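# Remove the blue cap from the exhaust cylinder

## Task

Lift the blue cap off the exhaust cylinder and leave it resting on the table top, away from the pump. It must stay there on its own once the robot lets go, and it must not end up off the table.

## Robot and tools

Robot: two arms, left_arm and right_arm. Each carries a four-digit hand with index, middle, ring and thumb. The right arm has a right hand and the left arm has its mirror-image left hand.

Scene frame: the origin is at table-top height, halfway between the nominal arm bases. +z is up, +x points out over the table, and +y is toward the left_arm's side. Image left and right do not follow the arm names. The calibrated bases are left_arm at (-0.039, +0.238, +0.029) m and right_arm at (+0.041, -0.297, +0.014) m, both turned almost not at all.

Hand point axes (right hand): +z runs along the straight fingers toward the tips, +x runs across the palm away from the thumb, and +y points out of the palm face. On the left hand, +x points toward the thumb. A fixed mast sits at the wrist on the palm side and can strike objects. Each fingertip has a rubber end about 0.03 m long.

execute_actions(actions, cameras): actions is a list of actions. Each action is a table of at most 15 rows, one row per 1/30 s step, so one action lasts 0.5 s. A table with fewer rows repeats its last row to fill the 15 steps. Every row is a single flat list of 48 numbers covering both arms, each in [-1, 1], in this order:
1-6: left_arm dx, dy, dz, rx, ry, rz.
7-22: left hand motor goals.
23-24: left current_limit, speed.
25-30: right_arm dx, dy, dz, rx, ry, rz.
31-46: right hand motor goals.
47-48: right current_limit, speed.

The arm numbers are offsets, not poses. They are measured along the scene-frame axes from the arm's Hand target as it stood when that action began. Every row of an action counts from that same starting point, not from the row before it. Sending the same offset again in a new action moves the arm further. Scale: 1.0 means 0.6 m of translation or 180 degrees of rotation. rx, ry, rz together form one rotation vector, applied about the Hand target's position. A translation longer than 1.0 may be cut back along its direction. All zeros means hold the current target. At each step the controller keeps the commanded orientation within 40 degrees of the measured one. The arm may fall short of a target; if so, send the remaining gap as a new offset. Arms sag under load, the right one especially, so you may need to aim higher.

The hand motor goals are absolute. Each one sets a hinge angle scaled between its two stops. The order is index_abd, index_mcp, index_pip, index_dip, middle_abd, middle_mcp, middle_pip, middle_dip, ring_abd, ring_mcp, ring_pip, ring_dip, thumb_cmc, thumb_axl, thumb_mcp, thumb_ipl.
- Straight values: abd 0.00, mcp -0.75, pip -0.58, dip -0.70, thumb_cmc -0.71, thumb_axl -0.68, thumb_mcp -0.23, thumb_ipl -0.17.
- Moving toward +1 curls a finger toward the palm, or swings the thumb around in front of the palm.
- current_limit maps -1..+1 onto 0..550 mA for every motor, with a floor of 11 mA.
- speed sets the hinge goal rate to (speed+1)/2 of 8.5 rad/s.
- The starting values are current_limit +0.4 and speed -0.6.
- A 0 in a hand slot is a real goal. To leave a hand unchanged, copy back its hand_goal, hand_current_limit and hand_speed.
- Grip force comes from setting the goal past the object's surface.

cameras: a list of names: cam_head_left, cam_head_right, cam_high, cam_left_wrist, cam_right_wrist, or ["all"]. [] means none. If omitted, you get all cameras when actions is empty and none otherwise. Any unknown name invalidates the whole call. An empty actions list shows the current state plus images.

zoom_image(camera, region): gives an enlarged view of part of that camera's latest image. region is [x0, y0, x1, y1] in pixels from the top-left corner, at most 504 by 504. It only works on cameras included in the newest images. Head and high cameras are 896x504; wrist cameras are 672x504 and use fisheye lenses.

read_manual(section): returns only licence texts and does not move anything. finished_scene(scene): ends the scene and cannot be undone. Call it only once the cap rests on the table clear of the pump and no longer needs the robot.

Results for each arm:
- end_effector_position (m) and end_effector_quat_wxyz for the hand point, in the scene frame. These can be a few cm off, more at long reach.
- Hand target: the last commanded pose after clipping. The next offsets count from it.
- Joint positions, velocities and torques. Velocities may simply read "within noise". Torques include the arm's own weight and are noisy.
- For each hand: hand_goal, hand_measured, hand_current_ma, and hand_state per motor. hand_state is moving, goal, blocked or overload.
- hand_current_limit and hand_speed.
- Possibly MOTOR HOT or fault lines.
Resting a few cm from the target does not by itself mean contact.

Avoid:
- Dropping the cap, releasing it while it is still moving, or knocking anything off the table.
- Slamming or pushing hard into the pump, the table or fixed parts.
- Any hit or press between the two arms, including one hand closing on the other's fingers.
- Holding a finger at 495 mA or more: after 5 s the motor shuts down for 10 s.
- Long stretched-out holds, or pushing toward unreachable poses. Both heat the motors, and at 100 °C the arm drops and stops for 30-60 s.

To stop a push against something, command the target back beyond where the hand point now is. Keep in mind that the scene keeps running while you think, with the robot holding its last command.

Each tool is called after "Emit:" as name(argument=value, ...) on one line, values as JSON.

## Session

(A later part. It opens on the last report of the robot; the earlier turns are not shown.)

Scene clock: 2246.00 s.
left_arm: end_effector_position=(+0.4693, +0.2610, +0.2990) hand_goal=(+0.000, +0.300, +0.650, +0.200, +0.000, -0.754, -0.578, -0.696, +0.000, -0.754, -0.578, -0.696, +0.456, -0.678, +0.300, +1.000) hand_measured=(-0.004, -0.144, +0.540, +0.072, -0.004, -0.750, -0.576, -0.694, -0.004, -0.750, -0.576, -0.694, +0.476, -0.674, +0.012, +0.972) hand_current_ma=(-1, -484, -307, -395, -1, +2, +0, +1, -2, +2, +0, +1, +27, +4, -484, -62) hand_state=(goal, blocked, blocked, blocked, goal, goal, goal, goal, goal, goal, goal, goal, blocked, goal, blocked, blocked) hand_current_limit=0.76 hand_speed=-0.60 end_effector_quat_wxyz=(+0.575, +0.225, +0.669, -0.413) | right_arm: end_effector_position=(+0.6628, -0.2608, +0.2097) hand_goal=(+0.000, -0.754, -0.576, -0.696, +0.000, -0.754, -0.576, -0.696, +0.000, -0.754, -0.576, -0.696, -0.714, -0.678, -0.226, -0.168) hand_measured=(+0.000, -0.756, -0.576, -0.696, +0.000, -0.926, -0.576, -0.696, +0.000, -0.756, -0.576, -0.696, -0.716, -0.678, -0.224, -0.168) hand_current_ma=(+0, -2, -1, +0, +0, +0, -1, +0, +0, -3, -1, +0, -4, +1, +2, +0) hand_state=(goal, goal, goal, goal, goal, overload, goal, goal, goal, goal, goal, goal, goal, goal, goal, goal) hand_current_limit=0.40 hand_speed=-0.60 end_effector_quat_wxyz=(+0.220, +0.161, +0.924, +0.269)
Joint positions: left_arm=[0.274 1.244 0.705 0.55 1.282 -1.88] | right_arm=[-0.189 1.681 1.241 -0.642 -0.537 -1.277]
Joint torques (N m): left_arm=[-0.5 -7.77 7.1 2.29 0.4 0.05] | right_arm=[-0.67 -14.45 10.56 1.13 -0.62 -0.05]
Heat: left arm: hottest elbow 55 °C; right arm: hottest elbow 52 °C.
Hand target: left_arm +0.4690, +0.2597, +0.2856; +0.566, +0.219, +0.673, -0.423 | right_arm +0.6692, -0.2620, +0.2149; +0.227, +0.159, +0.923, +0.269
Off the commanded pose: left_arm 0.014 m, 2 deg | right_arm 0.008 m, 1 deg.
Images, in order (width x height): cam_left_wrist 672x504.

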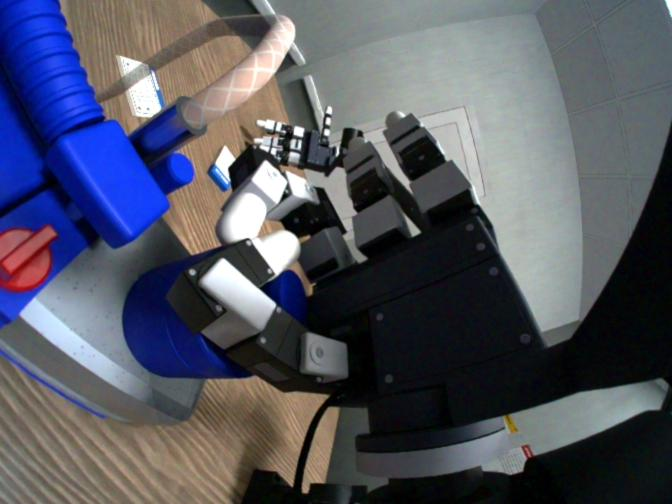

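Emit:
execute_actions(actions=[[[0.0023,0.0132,0,0,0,0.0333,0,0.3,0.65,0.2,0,-0.754,-0.577,-0.696,0,-0.754,-0.577,-0.696,0.457,-0.678,0.3,1.0,0.76,-0.6,0,0,0,0,0,0,0,-0.754,-0.576,-0.696,0,-0.754,-0.576,-0.696,0,-0.754,-0.576,-0.696,-0.714,-0.678,-0.226,-0.168,0.4,-0.6]]], cameras=[])

Emit:
execute_actions(actions=[[[0.001,0.0133,0,0,0,0.0333,0,0.3,0.65,0.2,0,-0.754,-0.577,-0.696,0,-0.754,-0.577,-0.696,0.457,-0.678,0.3,1.0,0.76,-0.6,0,0,0,0,0,0,0,-0.754,-0.576,-0.696,0,-0.754,-0.576,-0.696,0,-0.754,-0.576,-0.696,-0.714,-0.678,-0.226,-0.168,0.4,-0.6]]], cameras=[])

Emit:
execute_actions(actions=[[[-0.0005,0.0135,0,0,0,0.0333,0,0.3,0.65,0.2,0,-0.754,-0.577,-0.696,0,-0.754,-0.577,-0.696,0.457,-0.678,0.3,1.0,0.76,-0.6,0,0,0,0,0,0,0,-0.754,-0.576,-0.696,0,-0.754,-0.576,-0.696,0,-0.754,-0.576,-0.696,-0.714,-0.678,-0.226,-0.168,0.4,-0.6]]], cameras=["cam_left_wrist"])

Scene clock: 2260.93 s.
left_arm: end_effector_position=(+0.4717, +0.2702, +0.2982) hand_goal=(+0.000, +0.300, +0.650, +0.200, +0.000, -0.754, -0.578, -0.696, +0.000, -0.754, -0.578, -0.696, +0.456, -0.678, +0.300, +1.000) hand_measured=(-0.004, -0.144, +0.540, +0.080, -0.004, -0.750, -0.576, -0.694, -0.004, -0.750, -0.576, -0.694, +0.480, -0.676, +0.016, +0.972) hand_current_ma=(-2, -484, -313, -356, -1, +2, +0, +1, -2, +2, +0, +1, +33, +1, -484, -62) hand_state=(goal, blocked, blocked, blocked, goal, goal, goal, goal, goal, goal, goal, goal, blocked, goal, blocked, blocked) hand_current_limit=0.76 hand_speed=-0.60 end_effector_quat_wxyz=(+0.592, +0.192, +0.679, -0.389) | right_arm: end_effector_position=(+0.6628, -0.2608, +0.2097) hand_goal=(+0.000, -0.754, -0.576, -0.696, +0.000, -0.754, -0.576, -0.696, +0.000, -0.754, -0.576, -0.696, -0.714, -0.678, -0.226, -0.168) hand_measured=(+0.000, -0.756, -0.576, -0.696, +0.000, -0.926, -0.576, -0.696, +0.000, -0.756, -0.576, -0.696, -0.716, -0.678, -0.224, -0.168) hand_current_ma=(+0, -2, -1, +0, +0, +0, -1, +0, +0, -3, -1, +0, -4, +1, +2, +0) hand_state=(goal, goal, goal, goal, goal, overload, goal, goal, goal, goal, goal, goal, goal, goal, goal, goal) hand_current_limit=0.40 hand_speed=-0.60 end_effector_quat_wxyz=(+0.220, +0.161, +0.924, +0.269)
Joint positions: left_arm=[0.264 1.225 0.687 0.55 1.182 -1.889] | right_arm=[-0.189 1.681 1.241 -0.642 -0.537 -1.277]
Joint torques (N m): left_arm=[-1.14 -8.41 6.63 2.32 -0.47 0.11] | right_arm=[0.38 -13.86 10.52 1.2 -0.57 -0.14]
Heat: left arm: hottest elbow 52 °C; right arm: hottest elbow 52 °C.
Hand target: left_arm +0.4704, +0.2676, +0.2854; +0.587, +0.183, +0.684, -0.393 | right_arm +0.6692, -0.2620, +0.2149; +0.227, +0.159, +0.923, +0.269
Off the commanded pose: left_arm 0.013 m, 1 deg | right_arm 0.008 m, 1 deg.
No camera images: "cameras" was empty.

Scene clock: 2261.63 s.
left_arm: end_effector_position=(+0.4726, +0.2785, +0.2986) hand_goal=(+0.000, +0.300, +0.650, +0.200, +0.000, -0.754, -0.578, -0.696, +0.000, -0.754, -0.578, -0.696, +0.456, -0.678, +0.300, +1.000) hand_measured=(-0.004, -0.144, +0.540, +0.082, -0.004, -0.750, -0.576, -0.694, -0.004, -0.750, -0.576, -0.694, +0.480, -0.676, +0.018, +0.972) hand_current_ma=(-2, -484, -314, -349, -1, +2, +0, +1, -2, +2, +0, +1, +35, +1, -484, -62) hand_state=(goal, blocked, blocked, blocked, goal, goal, goal, goal, goal, goal, goal, goal, blocked, goal, blocked, blocked) hand_current_limit=0.76 hand_speed=-0.60 end_effector_quat_wxyz=(+0.613, +0.155, +0.687, -0.359) | right_arm: end_effector_position=(+0.6628, -0.2608, +0.2097) hand_goal=(+0.000, -0.754, -0.576, -0.696, +0.000, -0.754, -0.576, -0.696, +0.000, -0.754, -0.576, -0.696, -0.714, -0.678, -0.226, -0.168) hand_measured=(+0.000, -0.756, -0.576, -0.696, +0.000, -0.926, -0.576, -0.696, +0.000, -0.756, -0.576, -0.696, -0.716, -0.678, -0.224, -0.168) hand_current_ma=(+0, -2, -1, +0, +0, +0, -1, +0, +0, -3, -1, +0, -4, +1, +2, +0) hand_state=(goal, goal, goal, goal, goal, overload, goal, goal, goal, goal, goal, goal, goal, goal, goal, goal) hand_current_limit=0.40 hand_speed=-0.60 end_effector_quat_wxyz=(+0.220, +0.161, +0.924, +0.269)
Joint positions: left_arm=[0.244 1.196 0.664 0.55 1.056 -1.894] | right_arm=[-0.189 1.681 1.241 -0.642 -0.537 -1.277]
Joint torques (N m): left_arm=[-1.26 -8.23 6.79 2.29 -0.45 0.13] | right_arm=[-0.73 -13.98 10.55 1.21 -0.6 -0.1]
Heat: left arm: hottest elbow 52 °C; right arm: hottest elbow 52 °C.
Hand target: left_arm +0.4709, +0.2756, +0.2854; +0.607, +0.147, +0.692, -0.362 | right_arm +0.6692, -0.2620, +0.2149; +0.227, +0.159, +0.923, +0.269
Off the commanded pose: left_arm 0.014 m, 1 deg | right_arm 0.008 m, 1 deg.
No camera images: "cameras" was empty.

Scene clock: 2262.33 s.
left_arm: end_effector_position=(+0.4724, +0.2867, +0.2993) hand_goal=(+0.000, +0.300, +0.650, +0.200, +0.000, -0.754, -0.578, -0.696, +0.000, -0.754, -0.578, -0.696, +0.456, -0.678, +0.300, +1.000) hand_measured=(-0.004, -0.144, +0.538, +0.082, -0.004, -0.750, -0.576, -0.694, -0.004, -0.750, -0.576, -0.694, +0.482, -0.678, +0.018, +0.972) hand_current_ma=(-2, -484, -316, -345, -1, +2, +0, +1, -2, +2, +0, +1, +38, +0, -484, -62) hand_state=(goal, blocked, blocked, blocked, goal, goal, goal, goal, goal, goal, goal, goal, blocked, goal, blocked, blocked) hand_current_limit=0.76 hand_speed=-0.60 end_effector_quat_wxyz=(+0.633, +0.118, +0.692, -0.327) | right_arm: end_effector_position=(+0.6628, -0.2608, +0.2097) hand_goal=(+0.000, -0.754, -0.576, -0.696, +0.000, -0.754, -0.576, -0.696, +0.000, -0.754, -0.576, -0.696, -0.714, -0.678, -0.226, -0.168) hand_measured=(+0.000, -0.756, -0.576, -0.696, +0.000, -0.926, -0.576, -0.696, +0.000, -0.756, -0.576, -0.696, -0.716, -0.678, -0.224, -0.168) hand_current_ma=(+0, -2, -1, +0, +0, +0, -1, +0, +0, -3, -1, +0, -4, +1, +2, +0) hand_state=(goal, goal, goal, goal, goal, overload, goal, goal, goal, goal, goal, goal, goal, goal, goal, goal) hand_current_limit=0.40 hand_speed=-0.60 end_effector_quat_wxyz=(+0.220, +0.161, +0.924, +0.269)
Joint positions: left_arm=[0.219 1.17 0.642 0.55 0.926 -1.897] | right_arm=[-0.189 1.681 1.241 -0.642 -0.537 -1.277]
Joint torques (N m): left_arm=[-1.26 -8 6.94 2.19 -0.43 0.15] | right_arm=[-0.32 -13.98 10.65 1.03 -0.59 -0.05]
Heat: left arm: hottest elbow 52 °C; right arm: hottest elbow 52 °C.
Hand target: left_arm +0.4707, +0.2837, +0.2856; +0.625, +0.111, +0.699, -0.329 | right_arm +0.6692, -0.2620, +0.2149; +0.227, +0.159, +0.923, +0.269
Off the commanded pose: left_arm 0.014 m, 1 deg | right_arm 0.008 m, 1 deg.
Images, in order (width x height): cam_left_wrist 672x504.

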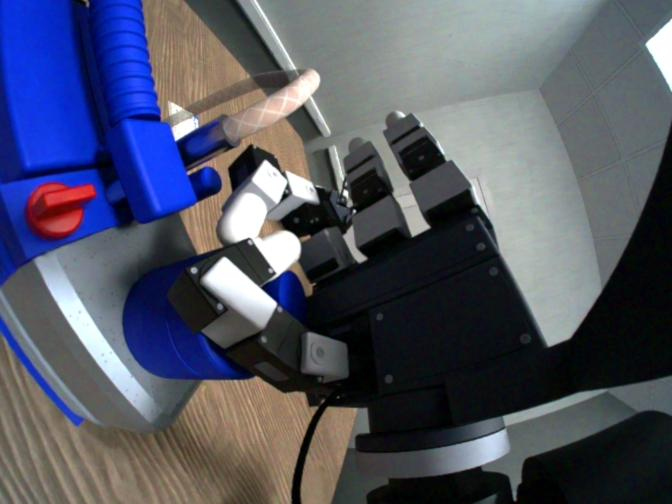

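Emit:
execute_actions(actions=[[[0,0,0,0,0,0,0,-0.2,0.5,0,0,-0.754,-0.577,-0.696,0,-0.754,-0.577,-0.696,0.457,-0.678,-0.1,0.95,0.4,-0.6,0,0,0,0,0,0,0,-0.754,-0.576,-0.696,0,-0.754,-0.576,-0.696,0,-0.754,-0.576,-0.696,-0.714,-0.678,-0.226,-0.168,0.4,-0.6]],[[0,0,0,0,0,0,0,0.3,0.65,0.2,0,-0.754,-0.577,-0.696,0,-0.754,-0.577,-0.696,0.457,-0.678,0.3,1.0,0,-0.6,0,0,0,0,0,0,0,-0.754,-0.576,-0.696,0,-0.754,-0.576,-0.696,0,-0.754,-0.576,-0.696,-0.714,-0.678,-0.226,-0.168,0.4,-0.6]]], cameras=[])

Emit:
execute_actions(actions=[[[-0.0023,0.0132,0,0,0,0.0333,0,0.3,0.65,0.2,0,-0.754,-0.577,-0.696,0,-0.754,-0.577,-0.696,0.457,-0.678,0.3,1.0,0,-0.6,0,0,0,0,0,0,0,-0.754,-0.576,-0.696,0,-0.754,-0.576,-0.696,0,-0.754,-0.576,-0.696,-0.714,-0.678,-0.226,-0.168,0.4,-0.6]]], cameras=[])

Emit:
execute_actions(actions=[[[-0.0035,0.013,0,0,0,0.0333,0,0.3,0.65,0.2,0,-0.754,-0.577,-0.696,0,-0.754,-0.577,-0.696,0.457,-0.678,0.3,1.0,0,-0.6,0,0,0,0,0,0,0,-0.754,-0.576,-0.696,0,-0.754,-0.576,-0.696,0,-0.754,-0.576,-0.696,-0.714,-0.678,-0.226,-0.168,0.4,-0.6]]], cameras=["cam_left_wrist"])

Scene clock: 2278.93 s.
left_arm: end_effector_position=(+0.4726, +0.2868, +0.2999) hand_goal=(+0.000, +0.300, +0.650, +0.200, +0.000, -0.754, -0.578, -0.696, +0.000, -0.754, -0.578, -0.696, +0.456, -0.678, +0.300, +1.000) hand_measured=(-0.004, -0.170, +0.540, +0.116, -0.004, -0.750, -0.576, -0.694, -0.004, -0.750, -0.576, -0.694, +0.470, -0.684, -0.046, +1.000) hand_current_ma=(-2, -275, -275, -212, -1, +2, +0, +1, -2, +2, +0, +1, +14, -5, -275, +0) hand_state=(goal, blocked, blocked, blocked, goal, goal, goal, goal, goal, goal, goal, goal, goal, goal, blocked, goal) hand_current_limit=0.00 hand_speed=-0.60 end_effector_quat_wxyz=(+0.634, +0.116, +0.692, -0.325) | right_arm: end_effector_position=(+0.6628, -0.2608, +0.2097) hand_goal=(+0.000, -0.754, -0.576, -0.696, +0.000, -0.754, -0.576, -0.696, +0.000, -0.754, -0.576, -0.696, -0.714, -0.678, -0.226, -0.168) hand_measured=(+0.000, -0.756, -0.576, -0.696, +0.000, -0.926, -0.576, -0.696, +0.000, -0.756, -0.576, -0.696, -0.716, -0.678, -0.224, -0.168) hand_current_ma=(+0, -2, -1, +0, +0, +0, -1, +0, +0, -3, -1, +0, -4, +1, +2, +0) hand_state=(goal, goal, goal, goal, goal, overload, goal, goal, goal, goal, goal, goal, goal, goal, goal, goal) hand_current_limit=0.40 hand_speed=-0.60 end_effector_quat_wxyz=(+0.220, +0.161, +0.924, +0.269)
Joint positions: left_arm=[0.217 1.169 0.642 0.55 0.919 -1.897] | right_arm=[-0.189 1.681 1.241 -0.642 -0.537 -1.277]
Joint torques (N m): left_arm=[-1.08 -7.82 6.95 2.25 -0.2 0.15] | right_arm=[0.03 -13.63 10.39 1.16 -0.57 -0.06]
Heat: left arm: hottest elbow 51 °C; right arm: hottest elbow 52 °C.
Hand target: left_arm +0.4707, +0.2839, +0.2855; +0.625, +0.110, +0.699, -0.329 | right_arm +0.6692, -0.2620, +0.2149; +0.227, +0.159, +0.923, +0.269
Off the commanded pose: left_arm 0.015 m, 1 deg | right_arm 0.008 m, 1 deg.
No camera images: "cameras" was empty.

Scene clock: 2279.63 s.
left_arm: end_effector_position=(+0.4716, +0.2935, +0.3001) hand_goal=(+0.000, +0.300, +0.650, +0.200, +0.000, -0.754, -0.578, -0.696, +0.000, -0.754, -0.578, -0.696, +0.456, -0.678, +0.300, +1.000) hand_measured=(-0.014, -0.172, +0.540, +0.120, -0.004, -0.750, -0.576, -0.694, -0.004, -0.750, -0.576, -0.694, +0.474, -0.684, -0.042, +1.000) hand_current_ma=(-11, -275, -275, -196, -1, +2, +0, +1, -2, +2, +0, +1, +21, -6, -275, +0) hand_state=(goal, blocked, blocked, blocked, goal, goal, goal, goal, goal, goal, goal, goal, goal, goal, blocked, goal) hand_current_limit=0.00 hand_speed=-0.60 end_effector_quat_wxyz=(+0.650, +0.083, +0.695, -0.296) | right_arm: end_effector_position=(+0.6628, -0.2608, +0.2097) hand_goal=(+0.000, -0.754, -0.576, -0.696, +0.000, -0.754, -0.576, -0.696, +0.000, -0.754, -0.576, -0.696, -0.714, -0.678, -0.226, -0.168) hand_measured=(+0.000, -0.756, -0.576, -0.696, +0.000, -0.926, -0.576, -0.696, +0.000, -0.756, -0.576, -0.696, -0.716, -0.678, -0.224, -0.168) hand_current_ma=(+0, -2, -1, +0, +0, +0, -1, +0, +0, -3, -1, +0, -4, +1, +2, +0) hand_state=(goal, goal, goal, goal, goal, overload, goal, goal, goal, goal, goal, goal, goal, goal, goal, goal) hand_current_limit=0.40 hand_speed=-0.60 end_effector_quat_wxyz=(+0.220, +0.161, +0.924, +0.269)
Joint positions: left_arm=[0.19 1.148 0.625 0.55 0.797 -1.899] | right_arm=[-0.189 1.681 1.241 -0.642 -0.537 -1.277]
Joint torques (N m): left_arm=[-1.26 -7.88 7.04 2.1 -0.67 0.15] | right_arm=[-0.67 -14.62 10.55 1.2 -0.64 -0.11]
Heat: left arm: hottest elbow 51 °C; right arm: hottest elbow 52 °C.
Hand target: left_arm +0.4693, +0.2917, +0.2854; +0.641, +0.074, +0.704, -0.296 | right_arm +0.6692, -0.2620, +0.2149; +0.227, +0.159, +0.923, +0.269
Off the commanded pose: left_arm 0.015 m, 2 deg | right_arm 0.008 m, 1 deg.
No camera images: "cameras" was empty.

Scene clock: 2280.33 s.
left_arm: end_effector_position=(+0.4698, +0.2955, +0.3014) hand_goal=(+0.000, +0.300, +0.650, +0.200, +0.000, -0.754, -0.578, -0.696, +0.000, -0.754, -0.578, -0.696, +0.456, -0.678, +0.300, +1.000) hand_measured=(-0.046, -0.196, +0.540, +0.128, -0.004, -0.750, -0.576, -0.694, -0.004, -0.750, -0.576, -0.694, +0.490, -0.690, -0.026, +0.980) hand_current_ma=(-71, -275, -275, -167, -1, +2, +0, +1, -2, +2, +0, +1, +54, -14, -275, -40) hand_state=(blocked, blocked, blocked, blocked, goal, goal, goal, goal, goal, goal, goal, goal, blocked, goal, blocked, blocked) hand_current_limit=0.00 hand_speed=-0.60 end_effector_quat_wxyz=(+0.663, +0.056, +0.696, -0.270) | right_arm: end_effector_position=(+0.6628, -0.2608, +0.2097) hand_goal=(+0.000, -0.754, -0.576, -0.696, +0.000, -0.754, -0.576, -0.696, +0.000, -0.754, -0.576, -0.696, -0.714, -0.678, -0.226, -0.168) hand_measured=(+0.000, -0.756, -0.576, -0.696, +0.000, -0.926, -0.576, -0.696, +0.000, -0.756, -0.576, -0.696, -0.716, -0.678, -0.224, -0.168) hand_current_ma=(+0, -2, -1, +0, +0, +0, -1, +0, +0, -3, -1, +0, -4, +1, +2, +0) hand_state=(goal, goal, goal, goal, goal, overload, goal, goal, goal, goal, goal, goal, goal, goal, goal, goal) hand_current_limit=0.40 hand_speed=-0.60 end_effector_quat_wxyz=(+0.220, +0.161, +0.924, +0.269)
Joint positions: left_arm=[0.155 1.128 0.61 0.55 0.683 -1.897] | right_arm=[-0.189 1.681 1.241 -0.642 -0.537 -1.277]
Joint torques (N m): left_arm=[-0.97 -7.77 7.13 1.98 -1.57 0.14] | right_arm=[-0.32 -13.86 10.58 1.32 -0.54 -0.08]
Heat: left arm: hottest elbow 51 °C; right arm: hottest elbow 52 °C.
Hand target: left_arm +0.4672, +0.2995, +0.2856; +0.656, +0.037, +0.707, -0.262 | right_arm +0.6692, -0.2620, +0.2149; +0.227, +0.159, +0.923, +0.269
Off the commanded pose: left_arm 0.017 m, 3 deg | right_arm 0.008 m, 1 deg.
Images, in order (width x height): cam_left_wrist 672x504.

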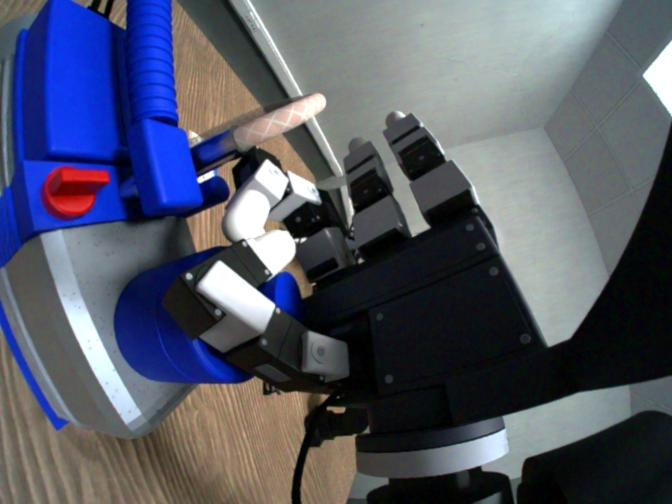

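Emit:
execute_actions(actions=[[[0.0035,-0.013,0,0,0,-0.0333,0,0.3,0.65,0.2,0,-0.754,-0.577,-0.696,0,-0.754,-0.577,-0.696,0.457,-0.678,0.3,1.0,0,-0.6,0,0,0,0,0,0,0,-0.754,-0.576,-0.696,0,-0.754,-0.576,-0.696,0,-0.754,-0.576,-0.696,-0.714,-0.678,-0.226,-0.168,0.4,-0.6]],[[0.0023,-0.0132,0,0,0,-0.0333,0,0.3,0.65,0.2,0,-0.754,-0.577,-0.696,0,-0.754,-0.577,-0.696,0.457,-0.678,0.3,1.0,0,-0.6,0,0,0,0,0,0,0,-0.754,-0.576,-0.696,0,-0.754,-0.576,-0.696,0,-0.754,-0.576,-0.696,-0.714,-0.678,-0.226,-0.168,0.4,-0.6]]], cameras=[])

Emit:
execute_actions(actions=[[[0.0005,-0.0135,0,0,0,-0.0333,0,0.3,0.65,0.2,0,-0.754,-0.577,-0.696,0,-0.754,-0.577,-0.696,0.457,-0.678,0.3,1.0,0,-0.6,0,0,0,0,0,0,0,-0.754,-0.576,-0.696,0,-0.754,-0.576,-0.696,0,-0.754,-0.576,-0.696,-0.714,-0.678,-0.226,-0.168,0.4,-0.6]]], cameras=[])

Emit:
execute_actions(actions=[[[-0.001,-0.0133,0,0,0,-0.0333,0,0.3,0.65,0.2,0,-0.754,-0.577,-0.696,0,-0.754,-0.577,-0.696,0.457,-0.678,0.3,1.0,0,-0.6,0,0,0,0,0,0,0,-0.754,-0.576,-0.696,0,-0.754,-0.576,-0.696,0,-0.754,-0.576,-0.696,-0.714,-0.678,-0.226,-0.168,0.4,-0.6]]], cameras=[])

Emit:
execute_actions(actions=[[[-0.0023,-0.0132,0,0,0,-0.0333,0,0.3,0.65,0.2,0,-0.754,-0.577,-0.696,0,-0.754,-0.577,-0.696,0.457,-0.678,0.3,1.0,0,-0.6,0,0,0,0,0,0,0,-0.754,-0.576,-0.696,0,-0.754,-0.576,-0.696,0,-0.754,-0.576,-0.696,-0.714,-0.678,-0.226,-0.168,0.4,-0.6]]], cameras=["cam_left_wrist"])

Scene clock: 2304.40 s.
left_arm: end_effector_position=(+0.4702, +0.2846, +0.3005) hand_goal=(+0.000, +0.300, +0.650, +0.200, +0.000, -0.754, -0.578, -0.696, +0.000, -0.754, -0.578, -0.696, +0.456, -0.678, +0.300, +1.000) hand_measured=(-0.026, -0.196, +0.540, +0.154, -0.004, -0.750, -0.576, -0.694, -0.004, -0.750, -0.576, -0.694, +0.470, -0.680, -0.004, +0.976) hand_current_ma=(-30, -275, -275, -85, -1, +2, +0, +1, -2, +2, +0, +1, +14, -1, -275, -52) hand_state=(blocked, blocked, blocked, blocked, goal, goal, goal, goal, goal, goal, goal, goal, goal, goal, blocked, blocked) hand_current_limit=0.00 hand_speed=-0.60 end_effector_quat_wxyz=(+0.642, +0.125, +0.691, -0.310) | right_arm: end_effector_position=(+0.6628, -0.2608, +0.2097) hand_goal=(+0.000, -0.754, -0.576, -0.696, +0.000, -0.754, -0.576, -0.696, +0.000, -0.754, -0.576, -0.696, -0.714, -0.678, -0.226, -0.168) hand_measured=(+0.000, -0.756, -0.576, -0.696, +0.000, -0.926, -0.576, -0.696, +0.000, -0.756, -0.576, -0.696, -0.716, -0.678, -0.224, -0.168) hand_current_ma=(+0, -2, -1, +0, +0, +0, -1, +0, +0, -3, -1, +0, -4, +1, +2, +0) hand_state=(goal, goal, goal, goal, goal, overload, goal, goal, goal, goal, goal, goal, goal, goal, goal, goal) hand_current_limit=0.40 hand_speed=-0.60 end_effector_quat_wxyz=(+0.220, +0.161, +0.924, +0.269)
Joint positions: left_arm=[0.204 1.156 0.626 0.554 0.893 -1.86] | right_arm=[-0.189 1.681 1.241 -0.642 -0.537 -1.277]
Joint torques (N m): left_arm=[-0.09 -6.77 8.08 2.07 0.78 -0.18] | right_arm=[-0.62 -14.45 10.61 0.96 -0.57 -0.08]
Heat: left arm: hottest elbow 49 °C; right arm: hottest elbow 52 °C.
Hand target: left_arm +0.4707, +0.2837, +0.2857; +0.625, +0.111, +0.699, -0.329 | right_arm +0.6692, -0.2620, +0.2149; +0.227, +0.159, +0.923, +0.269
Off the commanded pose: left_arm 0.015 m, 4 deg | right_arm 0.008 m, 1 deg.
No camera images: "cameras" was empty.

Scene clock: 2305.10 s.
left_arm: end_effector_position=(+0.4704, +0.2768, +0.3001) hand_goal=(+0.000, +0.300, +0.650, +0.200, +0.000, -0.754, -0.578, -0.696, +0.000, -0.754, -0.578, -0.696, +0.456, -0.678, +0.300, +1.000) hand_measured=(-0.026, -0.196, +0.540, +0.154, -0.004, -0.750, -0.576, -0.694, -0.004, -0.750, -0.576, -0.694, +0.470, -0.680, -0.004, +0.976) hand_current_ma=(-30, -275, -275, -85, -1, +2, +0, +1, -2, +2, +0, +1, +14, +0, -275, -52) hand_state=(blocked, blocked, blocked, blocked, goal, goal, goal, goal, goal, goal, goal, goal, goal, goal, blocked, blocked) hand_current_limit=0.00 hand_speed=-0.60 end_effector_quat_wxyz=(+0.624, +0.162, +0.684, -0.340) | right_arm: end_effector_position=(+0.6628, -0.2608, +0.2097) hand_goal=(+0.000, -0.754, -0.576, -0.696, +0.000, -0.754, -0.576, -0.696, +0.000, -0.754, -0.576, -0.696, -0.714, -0.678, -0.226, -0.168) hand_measured=(+0.000, -0.756, -0.576, -0.696, +0.000, -0.926, -0.576, -0.696, +0.000, -0.756, -0.576, -0.696, -0.716, -0.678, -0.224, -0.168) hand_current_ma=(+0, -2, -1, +0, +0, +0, -1, +0, +0, -3, -1, +0, -4, +1, +2, +0) hand_state=(goal, goal, goal, goal, goal, overload, goal, goal, goal, goal, goal, goal, goal, goal, goal, goal) hand_current_limit=0.40 hand_speed=-0.60 end_effector_quat_wxyz=(+0.220, +0.161, +0.924, +0.269)
Joint positions: left_arm=[0.23 1.181 0.645 0.558 1.022 -1.856] | right_arm=[-0.189 1.681 1.241 -0.642 -0.537 -1.277]
Joint torques (N m): left_arm=[-0.09 -6.89 8.09 1.99 0.85 -0.2] | right_arm=[-0.91 -14.74 10.67 1.35 -0.55 -0.09]
Heat: left arm: hottest elbow 49 °C; right arm: hottest elbow 52 °C.
Hand target: left_arm +0.4711, +0.2757, +0.2855; +0.607, +0.147, +0.692, -0.361 | right_arm +0.6692, -0.2620, +0.2149; +0.227, +0.159, +0.923, +0.269
Off the commanded pose: left_arm 0.014 m, 4 deg | right_arm 0.008 m, 1 deg.
No camera images: "cameras" was empty.

Scene clock: 2305.80 s.
left_arm: end_effector_position=(+0.4699, +0.2686, +0.2996) hand_goal=(+0.000, +0.300, +0.650, +0.200, +0.000, -0.754, -0.578, -0.696, +0.000, -0.754, -0.578, -0.696, +0.456, -0.678, +0.300, +1.000) hand_measured=(-0.026, -0.196, +0.540, +0.154, -0.004, -0.750, -0.576, -0.694, -0.004, -0.750, -0.576, -0.694, +0.468, -0.678, -0.004, +0.976) hand_current_ma=(-30, -275, -275, -85, -1, +2, +0, +1, -2, +2, +0, +1, +12, +0, -275, -52) hand_state=(blocked, blocked, blocked, blocked, goal, goal, goal, goal, goal, goal, goal, goal, goal, goal, blocked, blocked) hand_current_limit=0.00 hand_speed=-0.60 end_effector_quat_wxyz=(+0.605, +0.197, +0.676, -0.371) | right_arm: end_effector_position=(+0.6628, -0.2608, +0.2097) hand_goal=(+0.000, -0.754, -0.576, -0.696, +0.000, -0.754, -0.576, -0.696, +0.000, -0.754, -0.576, -0.696, -0.714, -0.678, -0.226, -0.168) hand_measured=(+0.000, -0.756, -0.576, -0.696, +0.000, -0.926, -0.576, -0.696, +0.000, -0.756, -0.576, -0.696, -0.716, -0.678, -0.224, -0.168) hand_current_ma=(+0, -2, -1, +0, +0, +0, -1, +0, +0, -3, -1, +0, -4, +1, +2, +0) hand_state=(goal, goal, goal, goal, goal, overload, goal, goal, goal, goal, goal, goal, goal, goal, goal, goal) hand_current_limit=0.40 hand_speed=-0.60 end_effector_quat_wxyz=(+0.220, +0.161, +0.924, +0.269)
Joint positions: left_arm=[0.251 1.209 0.668 0.558 1.147 -1.853] | right_arm=[-0.189 1.681 1.241 -0.642 -0.537 -1.277]
Joint torques (N m): left_arm=[-0.21 -7.12 8.02 1.89 0.91 -0.2] | right_arm=[-1.14 -13.92 10.4 1.18 -0.53 -0.15]
Heat: left arm: hottest elbow 49 °C; right arm: hottest elbow 52 °C.
Hand target: left_arm +0.4705, +0.2677, +0.2855; +0.587, +0.183, +0.684, -0.393 | right_arm +0.6692, -0.2620, +0.2149; +0.227, +0.159, +0.923, +0.269
Off the commanded pose: left_arm 0.014 m, 4 deg | right_arm 0.008 m, 1 deg.
No camera images: "cameras" was empty.

Scene clock: 2306.50 s.
left_arm: end_effector_position=(+0.4685, +0.2603, +0.2993) hand_goal=(+0.000, +0.300, +0.650, +0.200, +0.000, -0.754, -0.578, -0.696, +0.000, -0.754, -0.578, -0.696, +0.456, -0.678, +0.300, +1.000) hand_measured=(-0.026, -0.196, +0.540, +0.154, -0.004, -0.750, -0.576, -0.694, -0.004, -0.750, -0.576, -0.694, +0.468, -0.678, -0.004, +0.976) hand_current_ma=(-30, -275, -275, -85, -1, +2, +0, +1, -2, +2, +0, +1, +12, +0, -275, -52) hand_state=(blocked, blocked, blocked, blocked, goal, goal, goal, goal, goal, goal, goal, goal, goal, goal, blocked, blocked) hand_current_limit=0.00 hand_speed=-0.60 end_effector_quat_wxyz=(+0.584, +0.233, +0.666, -0.401) | right_arm: end_effector_position=(+0.6628, -0.2608, +0.2097) hand_goal=(+0.000, -0.754, -0.576, -0.696, +0.000, -0.754, -0.576, -0.696, +0.000, -0.754, -0.576, -0.696, -0.714, -0.678, -0.226, -0.168) hand_measured=(+0.000, -0.756, -0.576, -0.696, +0.000, -0.926, -0.576, -0.696, +0.000, -0.756, -0.576, -0.696, -0.716, -0.678, -0.224, -0.168) hand_current_ma=(+0, -2, -1, +0, +0, +0, -1, +0, +0, -3, -1, +0, -4, +1, +2, +0) hand_state=(goal, goal, goal, goal, goal, overload, goal, goal, goal, goal, goal, goal, goal, goal, goal, goal) hand_current_limit=0.40 hand_speed=-0.60 end_effector_quat_wxyz=(+0.220, +0.161, +0.924, +0.269)
Joint positions: left_arm=[0.269 1.238 0.693 0.558 1.269 -1.849] | right_arm=[-0.189 1.681 1.241 -0.642 -0.537 -1.277]
Joint torques (N m): left_arm=[-0.15 -7.36 7.98 1.73 0.89 -0.19] | right_arm=[-0.62 -14.62 10.59 1.31 -0.56 -0.09]
Heat: left arm: hottest elbow 49 °C; right arm: hottest elbow 52 °C.
Hand target: left_arm +0.4690, +0.2596, +0.2855; +0.566, +0.218, +0.673, -0.423 | right_arm +0.6692, -0.2620, +0.2149; +0.227, +0.159, +0.923, +0.269
Off the commanded pose: left_arm 0.014 m, 4 deg | right_arm 0.008 m, 1 deg.
Images, in order (width x height): cam_left_wrist 672x504.

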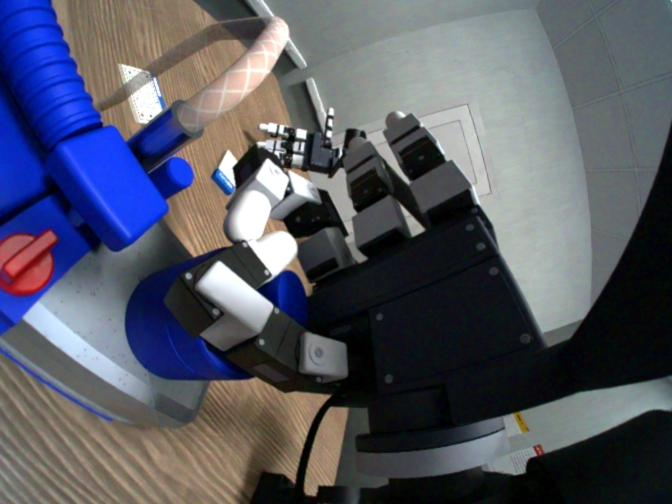

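Emit:
zoom_image(camera="cam_left_wrist", region=[40, 60, 240, 260])

Emit:
zoom_image(camera="cam_left_wrist", region=[110, 80, 230, 220])

Scaled by 2.520 from the camera's 672x504 image, which has a finer 960x720 frame.

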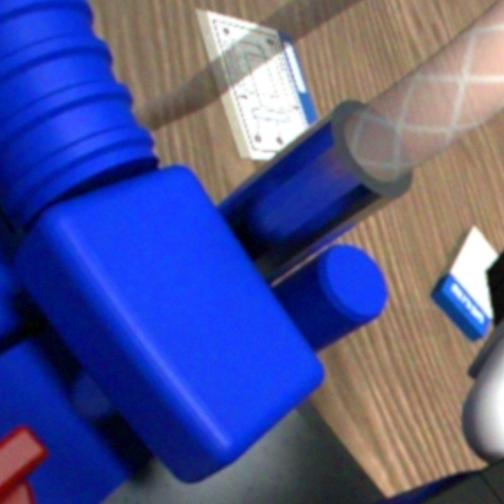

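Scaled by 3.600 from the camera's 672x504 image, which has a finer 960x720 frame.

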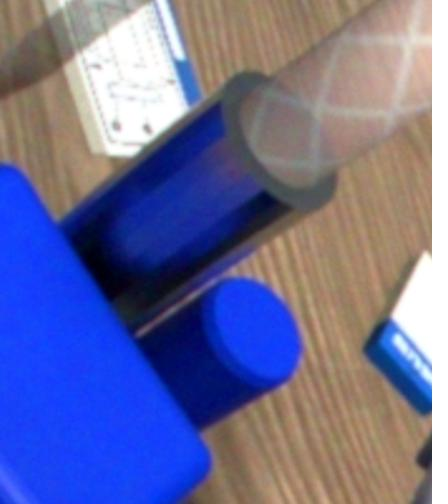

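Emit:
execute_actions(actions=[[[0,0,0,0,0,0,0,-0.301,0.445,-0.116,0,-0.754,-0.577,-0.696,0,-0.754,-0.577,-0.696,0.5,-0.678,-0.15,0.92,0.5,-0.4,0,0,0,0,0,0,0,-0.754,-0.576,-0.696,0,-0.754,-0.576,-0.696,0,-0.754,-0.576,-0.696,-0.714,-0.678,-0.226,-0.168,0.4,-0.6]],[[0,0,0,0,0,0,0,-0.301,0.445,-0.116,0,-0.754,-0.577,-0.696,0,-0.754,-0.577,-0.696,0.571,-0.678,-0.4,0.9,0.5,-0.2,0,0,0,0,0,0,0,-0.754,-0.576,-0.696,0,-0.754,-0.576,-0.696,0,-0.754,-0.576,-0.696,-0.714,-0.678,-0.226,-0.168,0.4,-0.6]],[[0,0,0.15,0,0,0,0,-0.6,-0.4,-0.6,0,-0.754,-0.577,-0.696,0,-0.754,-0.577,-0.696,0.457,-0.678,-0.674,1.0,0.5,-0.2,0,0,0,0,0,0,0,-0.754,-0.576,-0.696,0,-0.754,-0.576,-0.696,0,-0.754,-0.576,-0.696,-0.714,-0.678,-0.226,-0.168,0.4,-0.6]]], cameras=["cam_left_wrist"])

Emit:
zoom_image(camera="cam_left_wrist", region=[0, 0, 240, 240])

Scene clock: 2385.87 s.
left_arm: end_effector_position=(+0.4597, +0.2535, +0.3537) hand_goal=(+0.000, -0.600, -0.400, -0.600, +0.000, -0.754, -0.578, -0.696, +0.000, -0.754, -0.578, -0.696, +0.456, -0.678, -0.674, +1.000) hand_measured=(-0.006, -0.594, -0.396, -0.598, -0.004, -0.750, -0.576, -0.694, -0.004, -0.750, -0.576, -0.694, +0.452, -0.674, -0.670, +0.998) hand_current_ma=(-4, +5, +2, +1, -1, +2, +0, +1, -2, +2, +0, +1, -2, +2, +2, -2) hand_state=(goal, goal, goal, goal, goal, goal, goal, goal, goal, goal, goal, goal, goal, goal, goal, goal) hand_current_limit=0.50 hand_speed=-0.20 end_effector_quat_wxyz=(+0.556, +0.206, +0.677, -0.436) | right_arm: end_effector_position=(+0.6628, -0.2608, +0.2097) hand_goal=(+0.000, -0.754, -0.576, -0.696, +0.000, -0.754, -0.576, -0.696, +0.000, -0.754, -0.576, -0.696, -0.714, -0.678, -0.226, -0.168) hand_measured=(+0.000, -0.756, -0.576, -0.696, +0.000, -0.926, -0.576, -0.696, +0.000, -0.756, -0.576, -0.696, -0.716, -0.678, -0.224, -0.168) hand_current_ma=(+0, -2, -1, +0, +0, +0, -1, +0, +0, -3, -1, +0, -4, +1, +2, +0) hand_state=(goal, goal, goal, goal, goal, overload, goal, goal, goal, goal, goal, goal, goal, goal, goal, goal) hand_current_limit=0.40 hand_speed=-0.60 end_effector_quat_wxyz=(+0.220, +0.161, +0.924, +0.269)
Joint positions: left_arm=[0.269 1.14 0.805 0.326 1.291 -1.931] | right_arm=[-0.189 1.681 1.241 -0.642 -0.537 -1.277]
Joint torques (N m): left_arm=[-0.03 -8.18 11.85 1.31 0.13 0.24] | right_arm=[-0.85 -13.74 10.61 1.44 -0.55 -0.1]
Heat: left arm: hottest elbow 50 °C; right arm: hottest elbow 52 °C.
Hand target: left_arm +0.4691, +0.2599, +0.3753; +0.566, +0.218, +0.673, -0.423 | right_arm +0.6692, -0.2620, +0.2149; +0.227, +0.159, +0.923, +0.269
Off the commanded pose: left_arm 0.024 m, 2 deg | right_arm 0.008 m, 1 deg.
Images, in order (width x height): cam_left_wrist 672x504.

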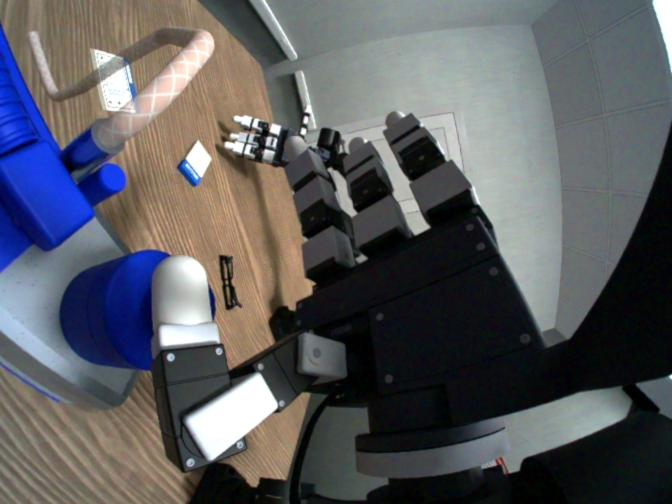

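Scaled by 2.100 from the camera's 672x504 image, which has a finer 960x720 frame.

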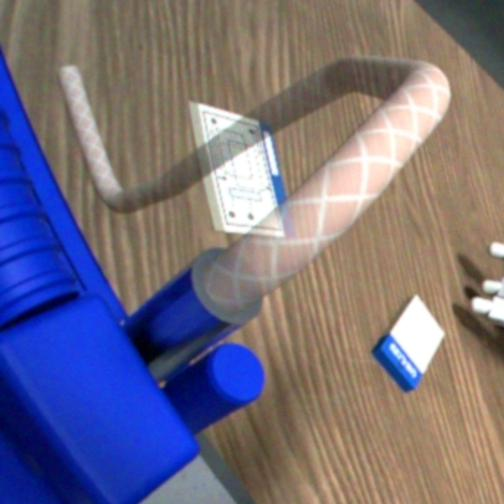

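Emit:
execute_actions(actions=[[[-0.15,0.02,0.05,0,0,0,0,-0.6,-0.4,-0.6,0,-0.754,-0.577,-0.696,0,-0.754,-0.577,-0.696,0.457,-0.678,-0.674,1.0,0.5,-0.2,0,0,0,0,0,0,0,-0.754,-0.576,-0.696,0,-0.754,-0.576,-0.696,0,-0.754,-0.576,-0.696,-0.714,-0.678,-0.226,-0.168,0.4,-0.6]],[[-0.15,0.02,0.05,0,0,0,0,-0.6,-0.4,-0.6,0,-0.754,-0.577,-0.696,0,-0.754,-0.577,-0.696,0.457,-0.678,-0.674,1.0,0.5,-0.2,0,0,0,0,0,0,0,-0.754,-0.576,-0.696,0,-0.754,-0.576,-0.696,0,-0.754,-0.576,-0.696,-0.714,-0.678,-0.226,-0.168,0.4,-0.6]]], cameras=["all"])

Emit:
zoom_image(camera="cam_high", region=[500, 280, 620, 400])

Emit:
zoom_image(camera="cam_head_right", region=[290, 120, 410, 240])

Scene clock: 2420.33 s.
left_arm: end_effector_position=(+0.2929, +0.2795, +0.4418) hand_goal=(+0.000, -0.600, -0.400, -0.600, +0.000, -0.754, -0.578, -0.696, +0.000, -0.754, -0.578, -0.696, +0.456, -0.678, -0.674, +1.000) hand_measured=(-0.006, -0.594, -0.396, -0.598, -0.004, -0.750, -0.576, -0.694, -0.004, -0.750, -0.576, -0.694, +0.452, -0.674, -0.672, +0.998) hand_current_ma=(-4, +4, +2, +1, -1, +2, +0, +1, -2, +3, +0, +1, -3, +2, +1, -2) hand_state=(goal, goal, goal, goal, goal, goal, goal, goal, goal, goal, goal, goal, goal, goal, goal, goal) hand_current_limit=0.50 hand_speed=-0.20 end_effector_quat_wxyz=(+0.587, +0.206, +0.676, -0.395) | right_arm: end_effector_position=(+0.6628, -0.2608, +0.2097) hand_goal=(+0.000, -0.754, -0.576, -0.696, +0.000, -0.754, -0.576, -0.696, +0.000, -0.754, -0.576, -0.696, -0.714, -0.678, -0.226, -0.168) hand_measured=(+0.000, -0.756, -0.576, -0.696, +0.000, -0.926, -0.576, -0.696, +0.000, -0.756, -0.576, -0.696, -0.716, -0.678, -0.224, -0.168) hand_current_ma=(+0, -2, -1, +0, +0, +0, -1, +0, +0, -3, -1, +0, -4, +1, +2, +0) hand_state=(goal, goal, goal, goal, goal, overload, goal, goal, goal, goal, goal, goal, goal, goal, goal, goal) hand_current_limit=0.40 hand_speed=-0.60 end_effector_quat_wxyz=(+0.220, +0.161, +0.924, +0.269)
Joint positions: left_arm=[0.606 0.629 0.732 0.043 1.555 -2.014] | right_arm=[-0.189 1.681 1.241 -0.642 -0.537 -1.277]
Joint torques (N m): left_arm=[0.62 -2.49 8.21 0.99 -0.07 -0.04] | right_arm=[-0.85 -14.74 10.55 1.05 -0.59 -0.04]
Heat: left arm: hottest elbow 54 °C; right arm: hottest elbow 52 °C.
Hand target: left_arm +0.2891, +0.2838, +0.4354; +0.566, +0.218, +0.673, -0.423 | right_arm +0.6692, -0.2620, +0.2149; +0.227, +0.159, +0.923, +0.269
Off the commanded pose: left_arm 0.009 m, 4 deg | right_arm 0.008 m, 1 deg.
joint sent to its limit (left arm) — joint 5 (wrist yaw), upper limit. The joint targets are off in orientation, not in position.

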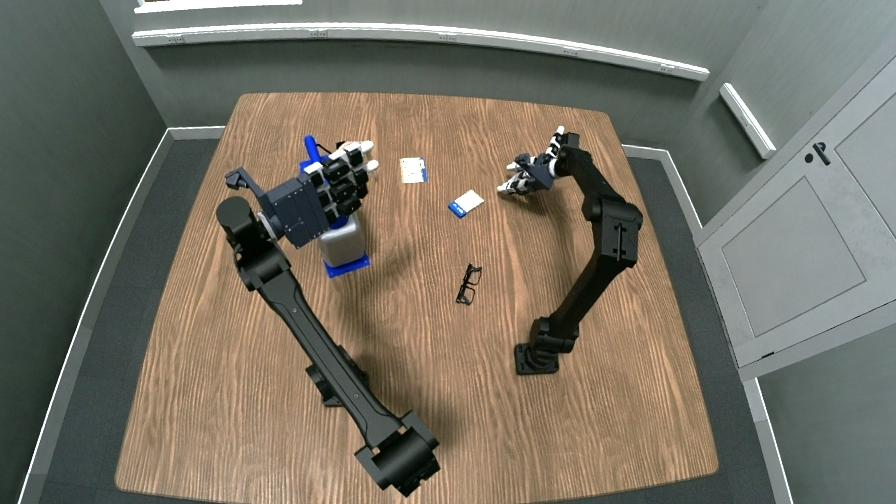

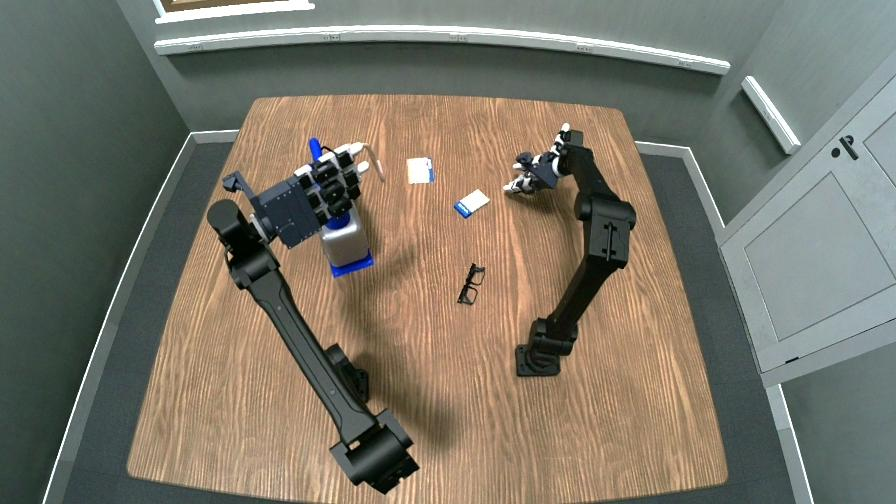

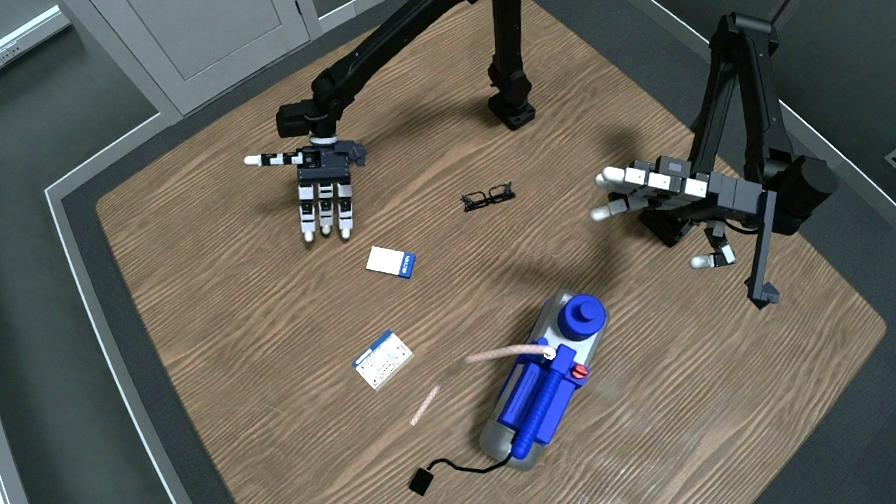

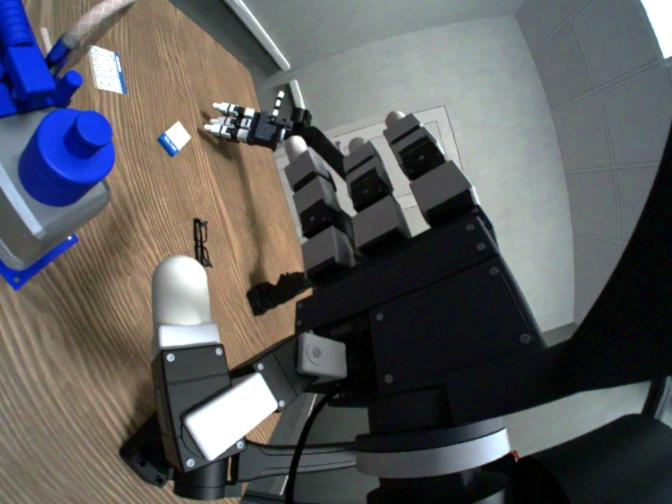

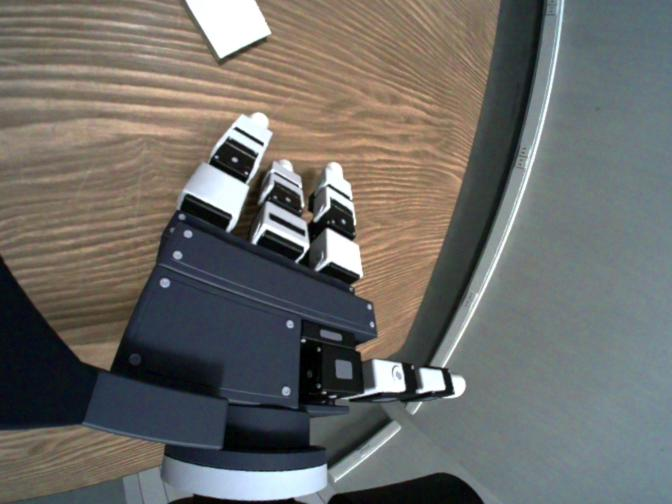

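Scaled by 4.200 from the camera's 896x504 image, which has a finer 1280x720 frame.

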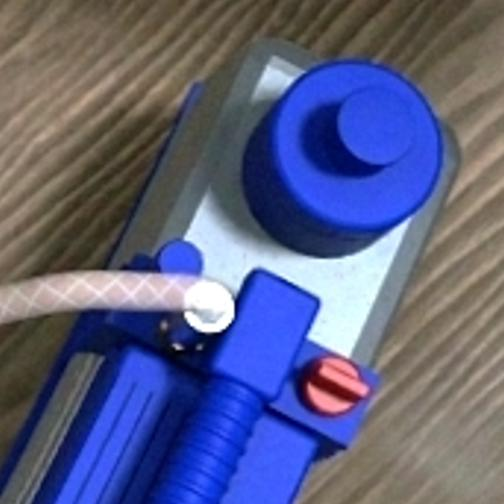

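Scaled by 4.200 from the camera's 896x504 image, which has a finer 1280x720 frame.

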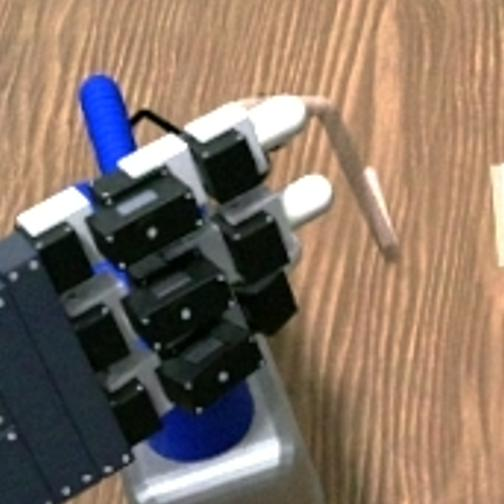

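Emit:
execute_actions(actions=[[[0.06,-0.1,0,0,0,0.1,0,0.2,0.8,0.3,0,0.2,0.8,0.3,0,0.2,0.8,0.3,0.457,-0.678,-0.674,1.0,0.5,-0.2,0,0,0,0,0,0,0,-0.754,-0.576,-0.696,0,-0.754,-0.576,-0.696,0,-0.754,-0.576,-0.696,-0.714,-0.678,-0.226,-0.168,0.4,-0.6]],[[0.08,-0.05,-0.08,0.05,-0.07,0.1,0,0.2,0.8,0.3,0,0.2,0.8,0.3,0,0.2,0.8,0.3,0.457,-0.678,-0.674,1.0,0.5,-0.2,0,0,0,0,0,0,0,-0.754,-0.576,-0.696,0,-0.754,-0.576,-0.696,0,-0.754,-0.576,-0.696,-0.714,-0.678,-0.226,-0.168,0.4,-0.6]],[[0.1,0,-0.16,0,0,0,0,0.2,0.8,0.3,0,0.2,0.8,0.3,0,0.2,0.8,0.3,0.457,-0.678,-0.674,1.0,0.5,-0.2,0,0,0,0,0,0,0,-0.754,-0.576,-0.696,0,-0.754,-0.576,-0.696,0,-0.754,-0.576,-0.696,-0.714,-0.678,-0.226,-0.168,0.4,-0.6]]], cameras=["cam_left_wrist","cam_high"])

Emit:
zoom_image(camera="cam_left_wrist", region=[0, 0, 240, 240])

Scene clock: 2502.27 s.
left_arm: end_effector_position=(+0.4248, +0.1888, +0.2854) hand_goal=(+0.000, +0.200, +0.800, +0.300, +0.000, +0.200, +0.800, +0.300, +0.000, +0.200, +0.800, +0.300, +0.456, -0.678, -0.674, +1.000) hand_measured=(-0.004, +0.200, +0.796, +0.298, -0.004, +0.200, +0.798, +0.296, -0.004, +0.200, +0.798, +0.298, +0.450, -0.674, -0.672, +0.998) hand_current_ma=(-2, +0, -2, -1, -1, +0, -1, -1, -2, +0, -1, -1, -5, +2, +1, -1) hand_state=(goal, goal, goal, goal, goal, goal, goal, goal, goal, goal, goal, goal, goal, goal, goal, goal) hand_current_limit=0.50 hand_speed=-0.20 end_effector_quat_wxyz=(+0.722, +0.083, +0.667, -0.166) | right_arm: end_effector_position=(+0.6628, -0.2608, +0.2097) hand_goal=(+0.000, -0.754, -0.576, -0.696, +0.000, -0.754, -0.576, -0.696, +0.000, -0.754, -0.576, -0.696, -0.714, -0.678, -0.226, -0.168) hand_measured=(+0.000, -0.756, -0.576, -0.696, +0.000, -0.926, -0.576, -0.696, +0.000, -0.756, -0.576, -0.696, -0.716, -0.678, -0.224, -0.168) hand_current_ma=(+0, -2, -1, +0, +0, +0, -1, +0, +0, -3, -1, +0, -4, +1, +2, +0) hand_state=(goal, goal, goal, goal, goal, overload, goal, goal, goal, goal, goal, goal, goal, goal, goal, goal) hand_current_limit=0.40 hand_speed=-0.60 end_effector_quat_wxyz=(+0.220, +0.161, +0.924, +0.269)
Joint positions: left_arm=[-0.3 1.077 0.42 0.754 0.111 -1.685] | right_arm=[-0.189 1.681 1.241 -0.642 -0.537 -1.277]
Joint torques (N m): left_arm=[0.67 -5.13 8.72 3.07 0.1 0.37] | right_arm=[-0.56 -14.15 10.56 0.98 -0.61 -0.18]
Heat: left arm: hottest elbow 51 °C; right arm: hottest elbow 52 °C.
Hand target: left_arm +0.4330, +0.1937, +0.2915; +0.731, +0.084, +0.659, -0.158 | right_arm +0.6692, -0.2620, +0.2149; +0.227, +0.159, +0.923, +0.269
Off the commanded pose: left_arm 0.011 m, 2 deg | right_arm 0.008 m, 1 deg.
Images, in order (width x height): cam_high 896x504, cam_left_wrist 672x504.

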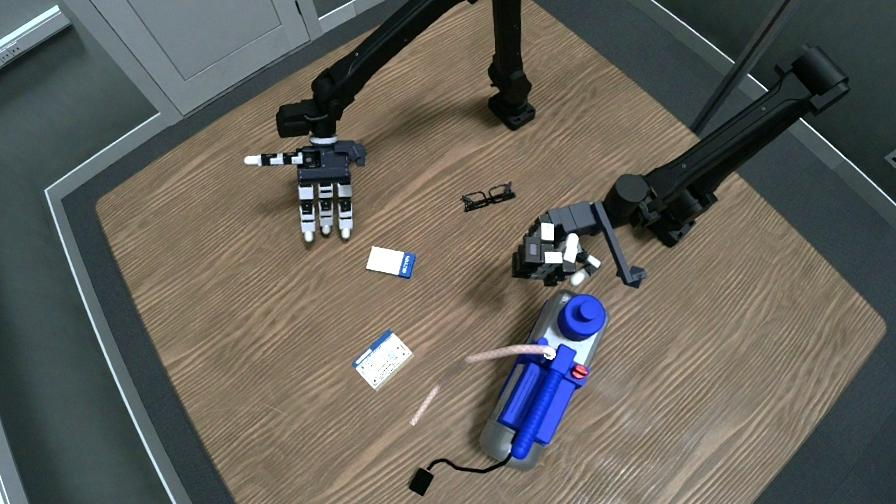

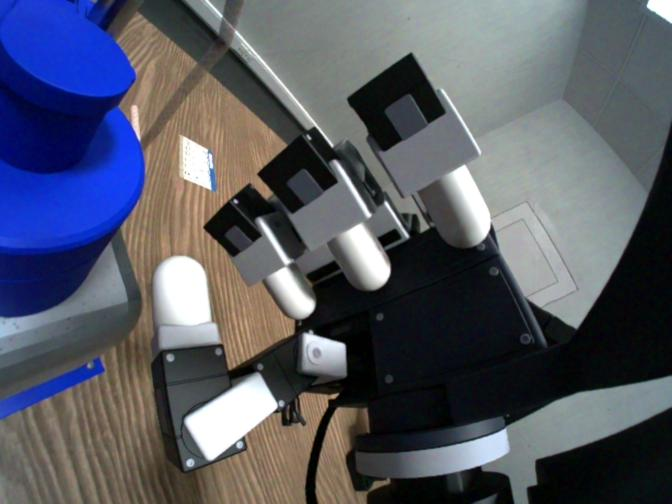

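Scaled by 2.100 from the camera's 672x504 image, which has a finer 960x720 frame.

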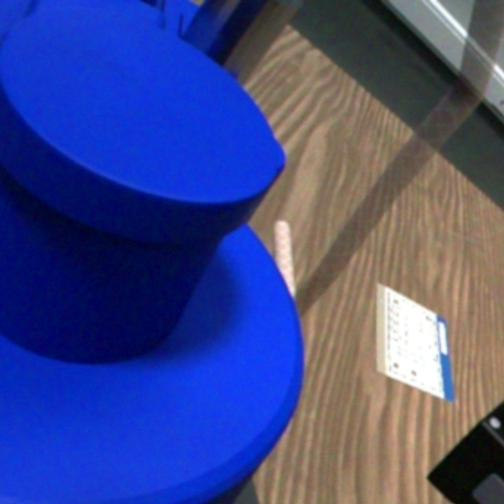

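Emit:
zoom_image(camera="cam_left_wrist", region=[0, 0, 150, 130])

Scaled by 3.360 from the camera's 672x504 image, which has a finer 960x720 frame.

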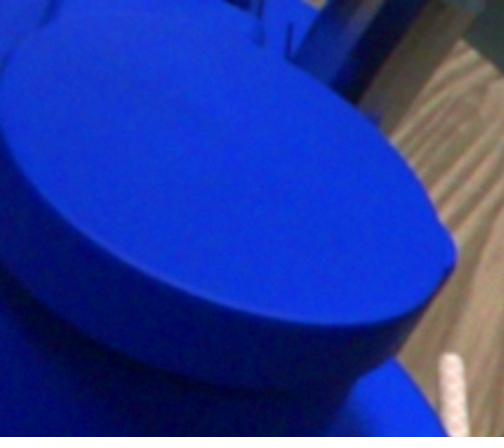

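Emit:
execute_actions(actions=[[[0.04,-0.13,0,0,0,0.1,0,0.2,0.8,0.3,0,0.2,0.8,0.3,0,0.2,0.8,0.3,0.457,-0.678,-0.674,1.0,0.5,-0.2,0,0,0,0,0,0,0,-0.754,-0.576,-0.696,0,-0.754,-0.576,-0.696,0,-0.754,-0.576,-0.696,-0.714,-0.678,-0.226,-0.168,0.4,-0.6]]], cameras=["cam_left_wrist"])

Emit:
zoom_image(camera="cam_left_wrist", region=[0, 0, 200, 200])

Scene clock: 2531.73 s.
left_arm: end_effector_position=(+0.4418, +0.1186, +0.2762) hand_goal=(+0.000, +0.200, +0.800, +0.300, +0.000, +0.200, +0.800, +0.300, +0.000, +0.200, +0.800, +0.300, +0.456, -0.678, -0.674, +1.000) hand_measured=(-0.004, +0.200, +0.798, +0.298, -0.004, +0.200, +0.798, +0.298, -0.004, +0.200, +0.798, +0.298, +0.450, -0.674, -0.672, +0.998) hand_current_ma=(-2, +0, -1, -1, -1, +0, -1, -1, -2, +0, -1, -1, -5, +2, +1, -1) hand_state=(goal, goal, goal, goal, goal, goal, goal, goal, goal, goal, goal, goal, goal, goal, goal, goal) hand_current_limit=0.50 hand_speed=-0.20 end_effector_quat_wxyz=(+0.734, -0.014, +0.678, -0.045) | right_arm: end_effector_position=(+0.6628, -0.2608, +0.2097) hand_goal=(+0.000, -0.754, -0.576, -0.696, +0.000, -0.754, -0.576, -0.696, +0.000, -0.754, -0.576, -0.696, -0.714, -0.678, -0.226, -0.168) hand_measured=(+0.000, -0.756, -0.576, -0.696, +0.000, -0.926, -0.576, -0.696, +0.000, -0.756, -0.576, -0.696, -0.716, -0.678, -0.224, -0.168) hand_current_ma=(+0, -2, -1, +0, +0, +0, -1, +0, +0, -3, -1, +0, -4, +1, +2, +0) hand_state=(goal, goal, goal, goal, goal, overload, goal, goal, goal, goal, goal, goal, goal, goal, goal, goal) hand_current_limit=0.40 hand_speed=-0.60 end_effector_quat_wxyz=(+0.220, +0.161, +0.924, +0.269)
Joint positions: left_arm=[-0.634 1.352 0.605 0.841 -0.531 -1.604] | right_arm=[-0.189 1.681 1.241 -0.642 -0.537 -1.277]
Joint torques (N m): left_arm=[0.26 -8.18 10.09 2.89 -0.05 0.36] | right_arm=[-0.44 -14.51 10.54 0.96 -0.61 -0.16]
Heat: left arm: hottest elbow 51 °C; right arm: hottest elbow 52 °C.
Hand target: left_arm +0.4570, +0.1158, +0.2915; +0.746, -0.020, +0.664, -0.042 | right_arm +0.6692, -0.2620, +0.2149; +0.227, +0.159, +0.923, +0.269
Off the commanded pose: left_arm 0.022 m, 2 deg | right_arm 0.008 m, 1 deg.
Images, in order (width x height): cam_left_wrist 672x504.

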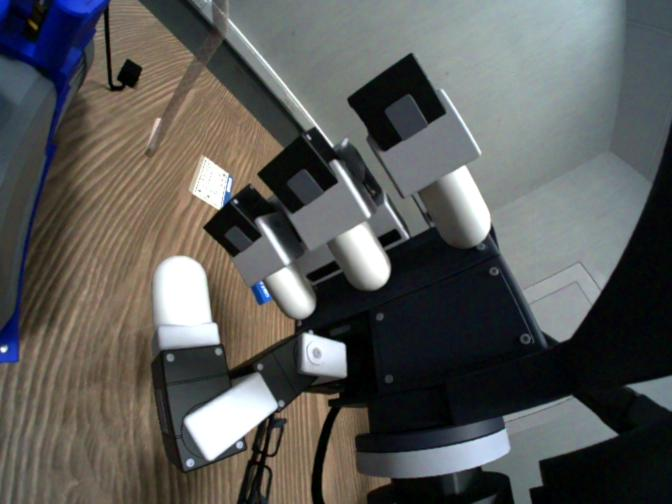

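Scaled by 2.520 from the camera's 672x504 image, which has a finer 960x720 frame.

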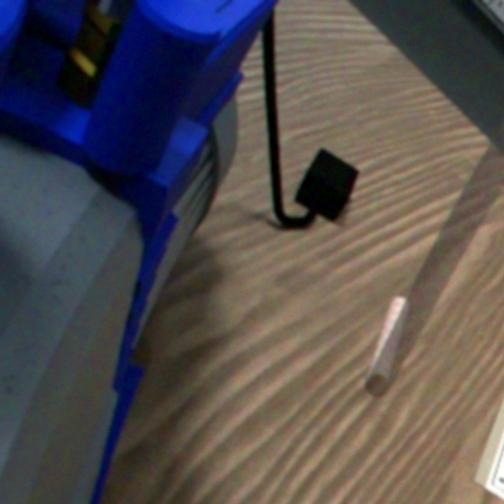

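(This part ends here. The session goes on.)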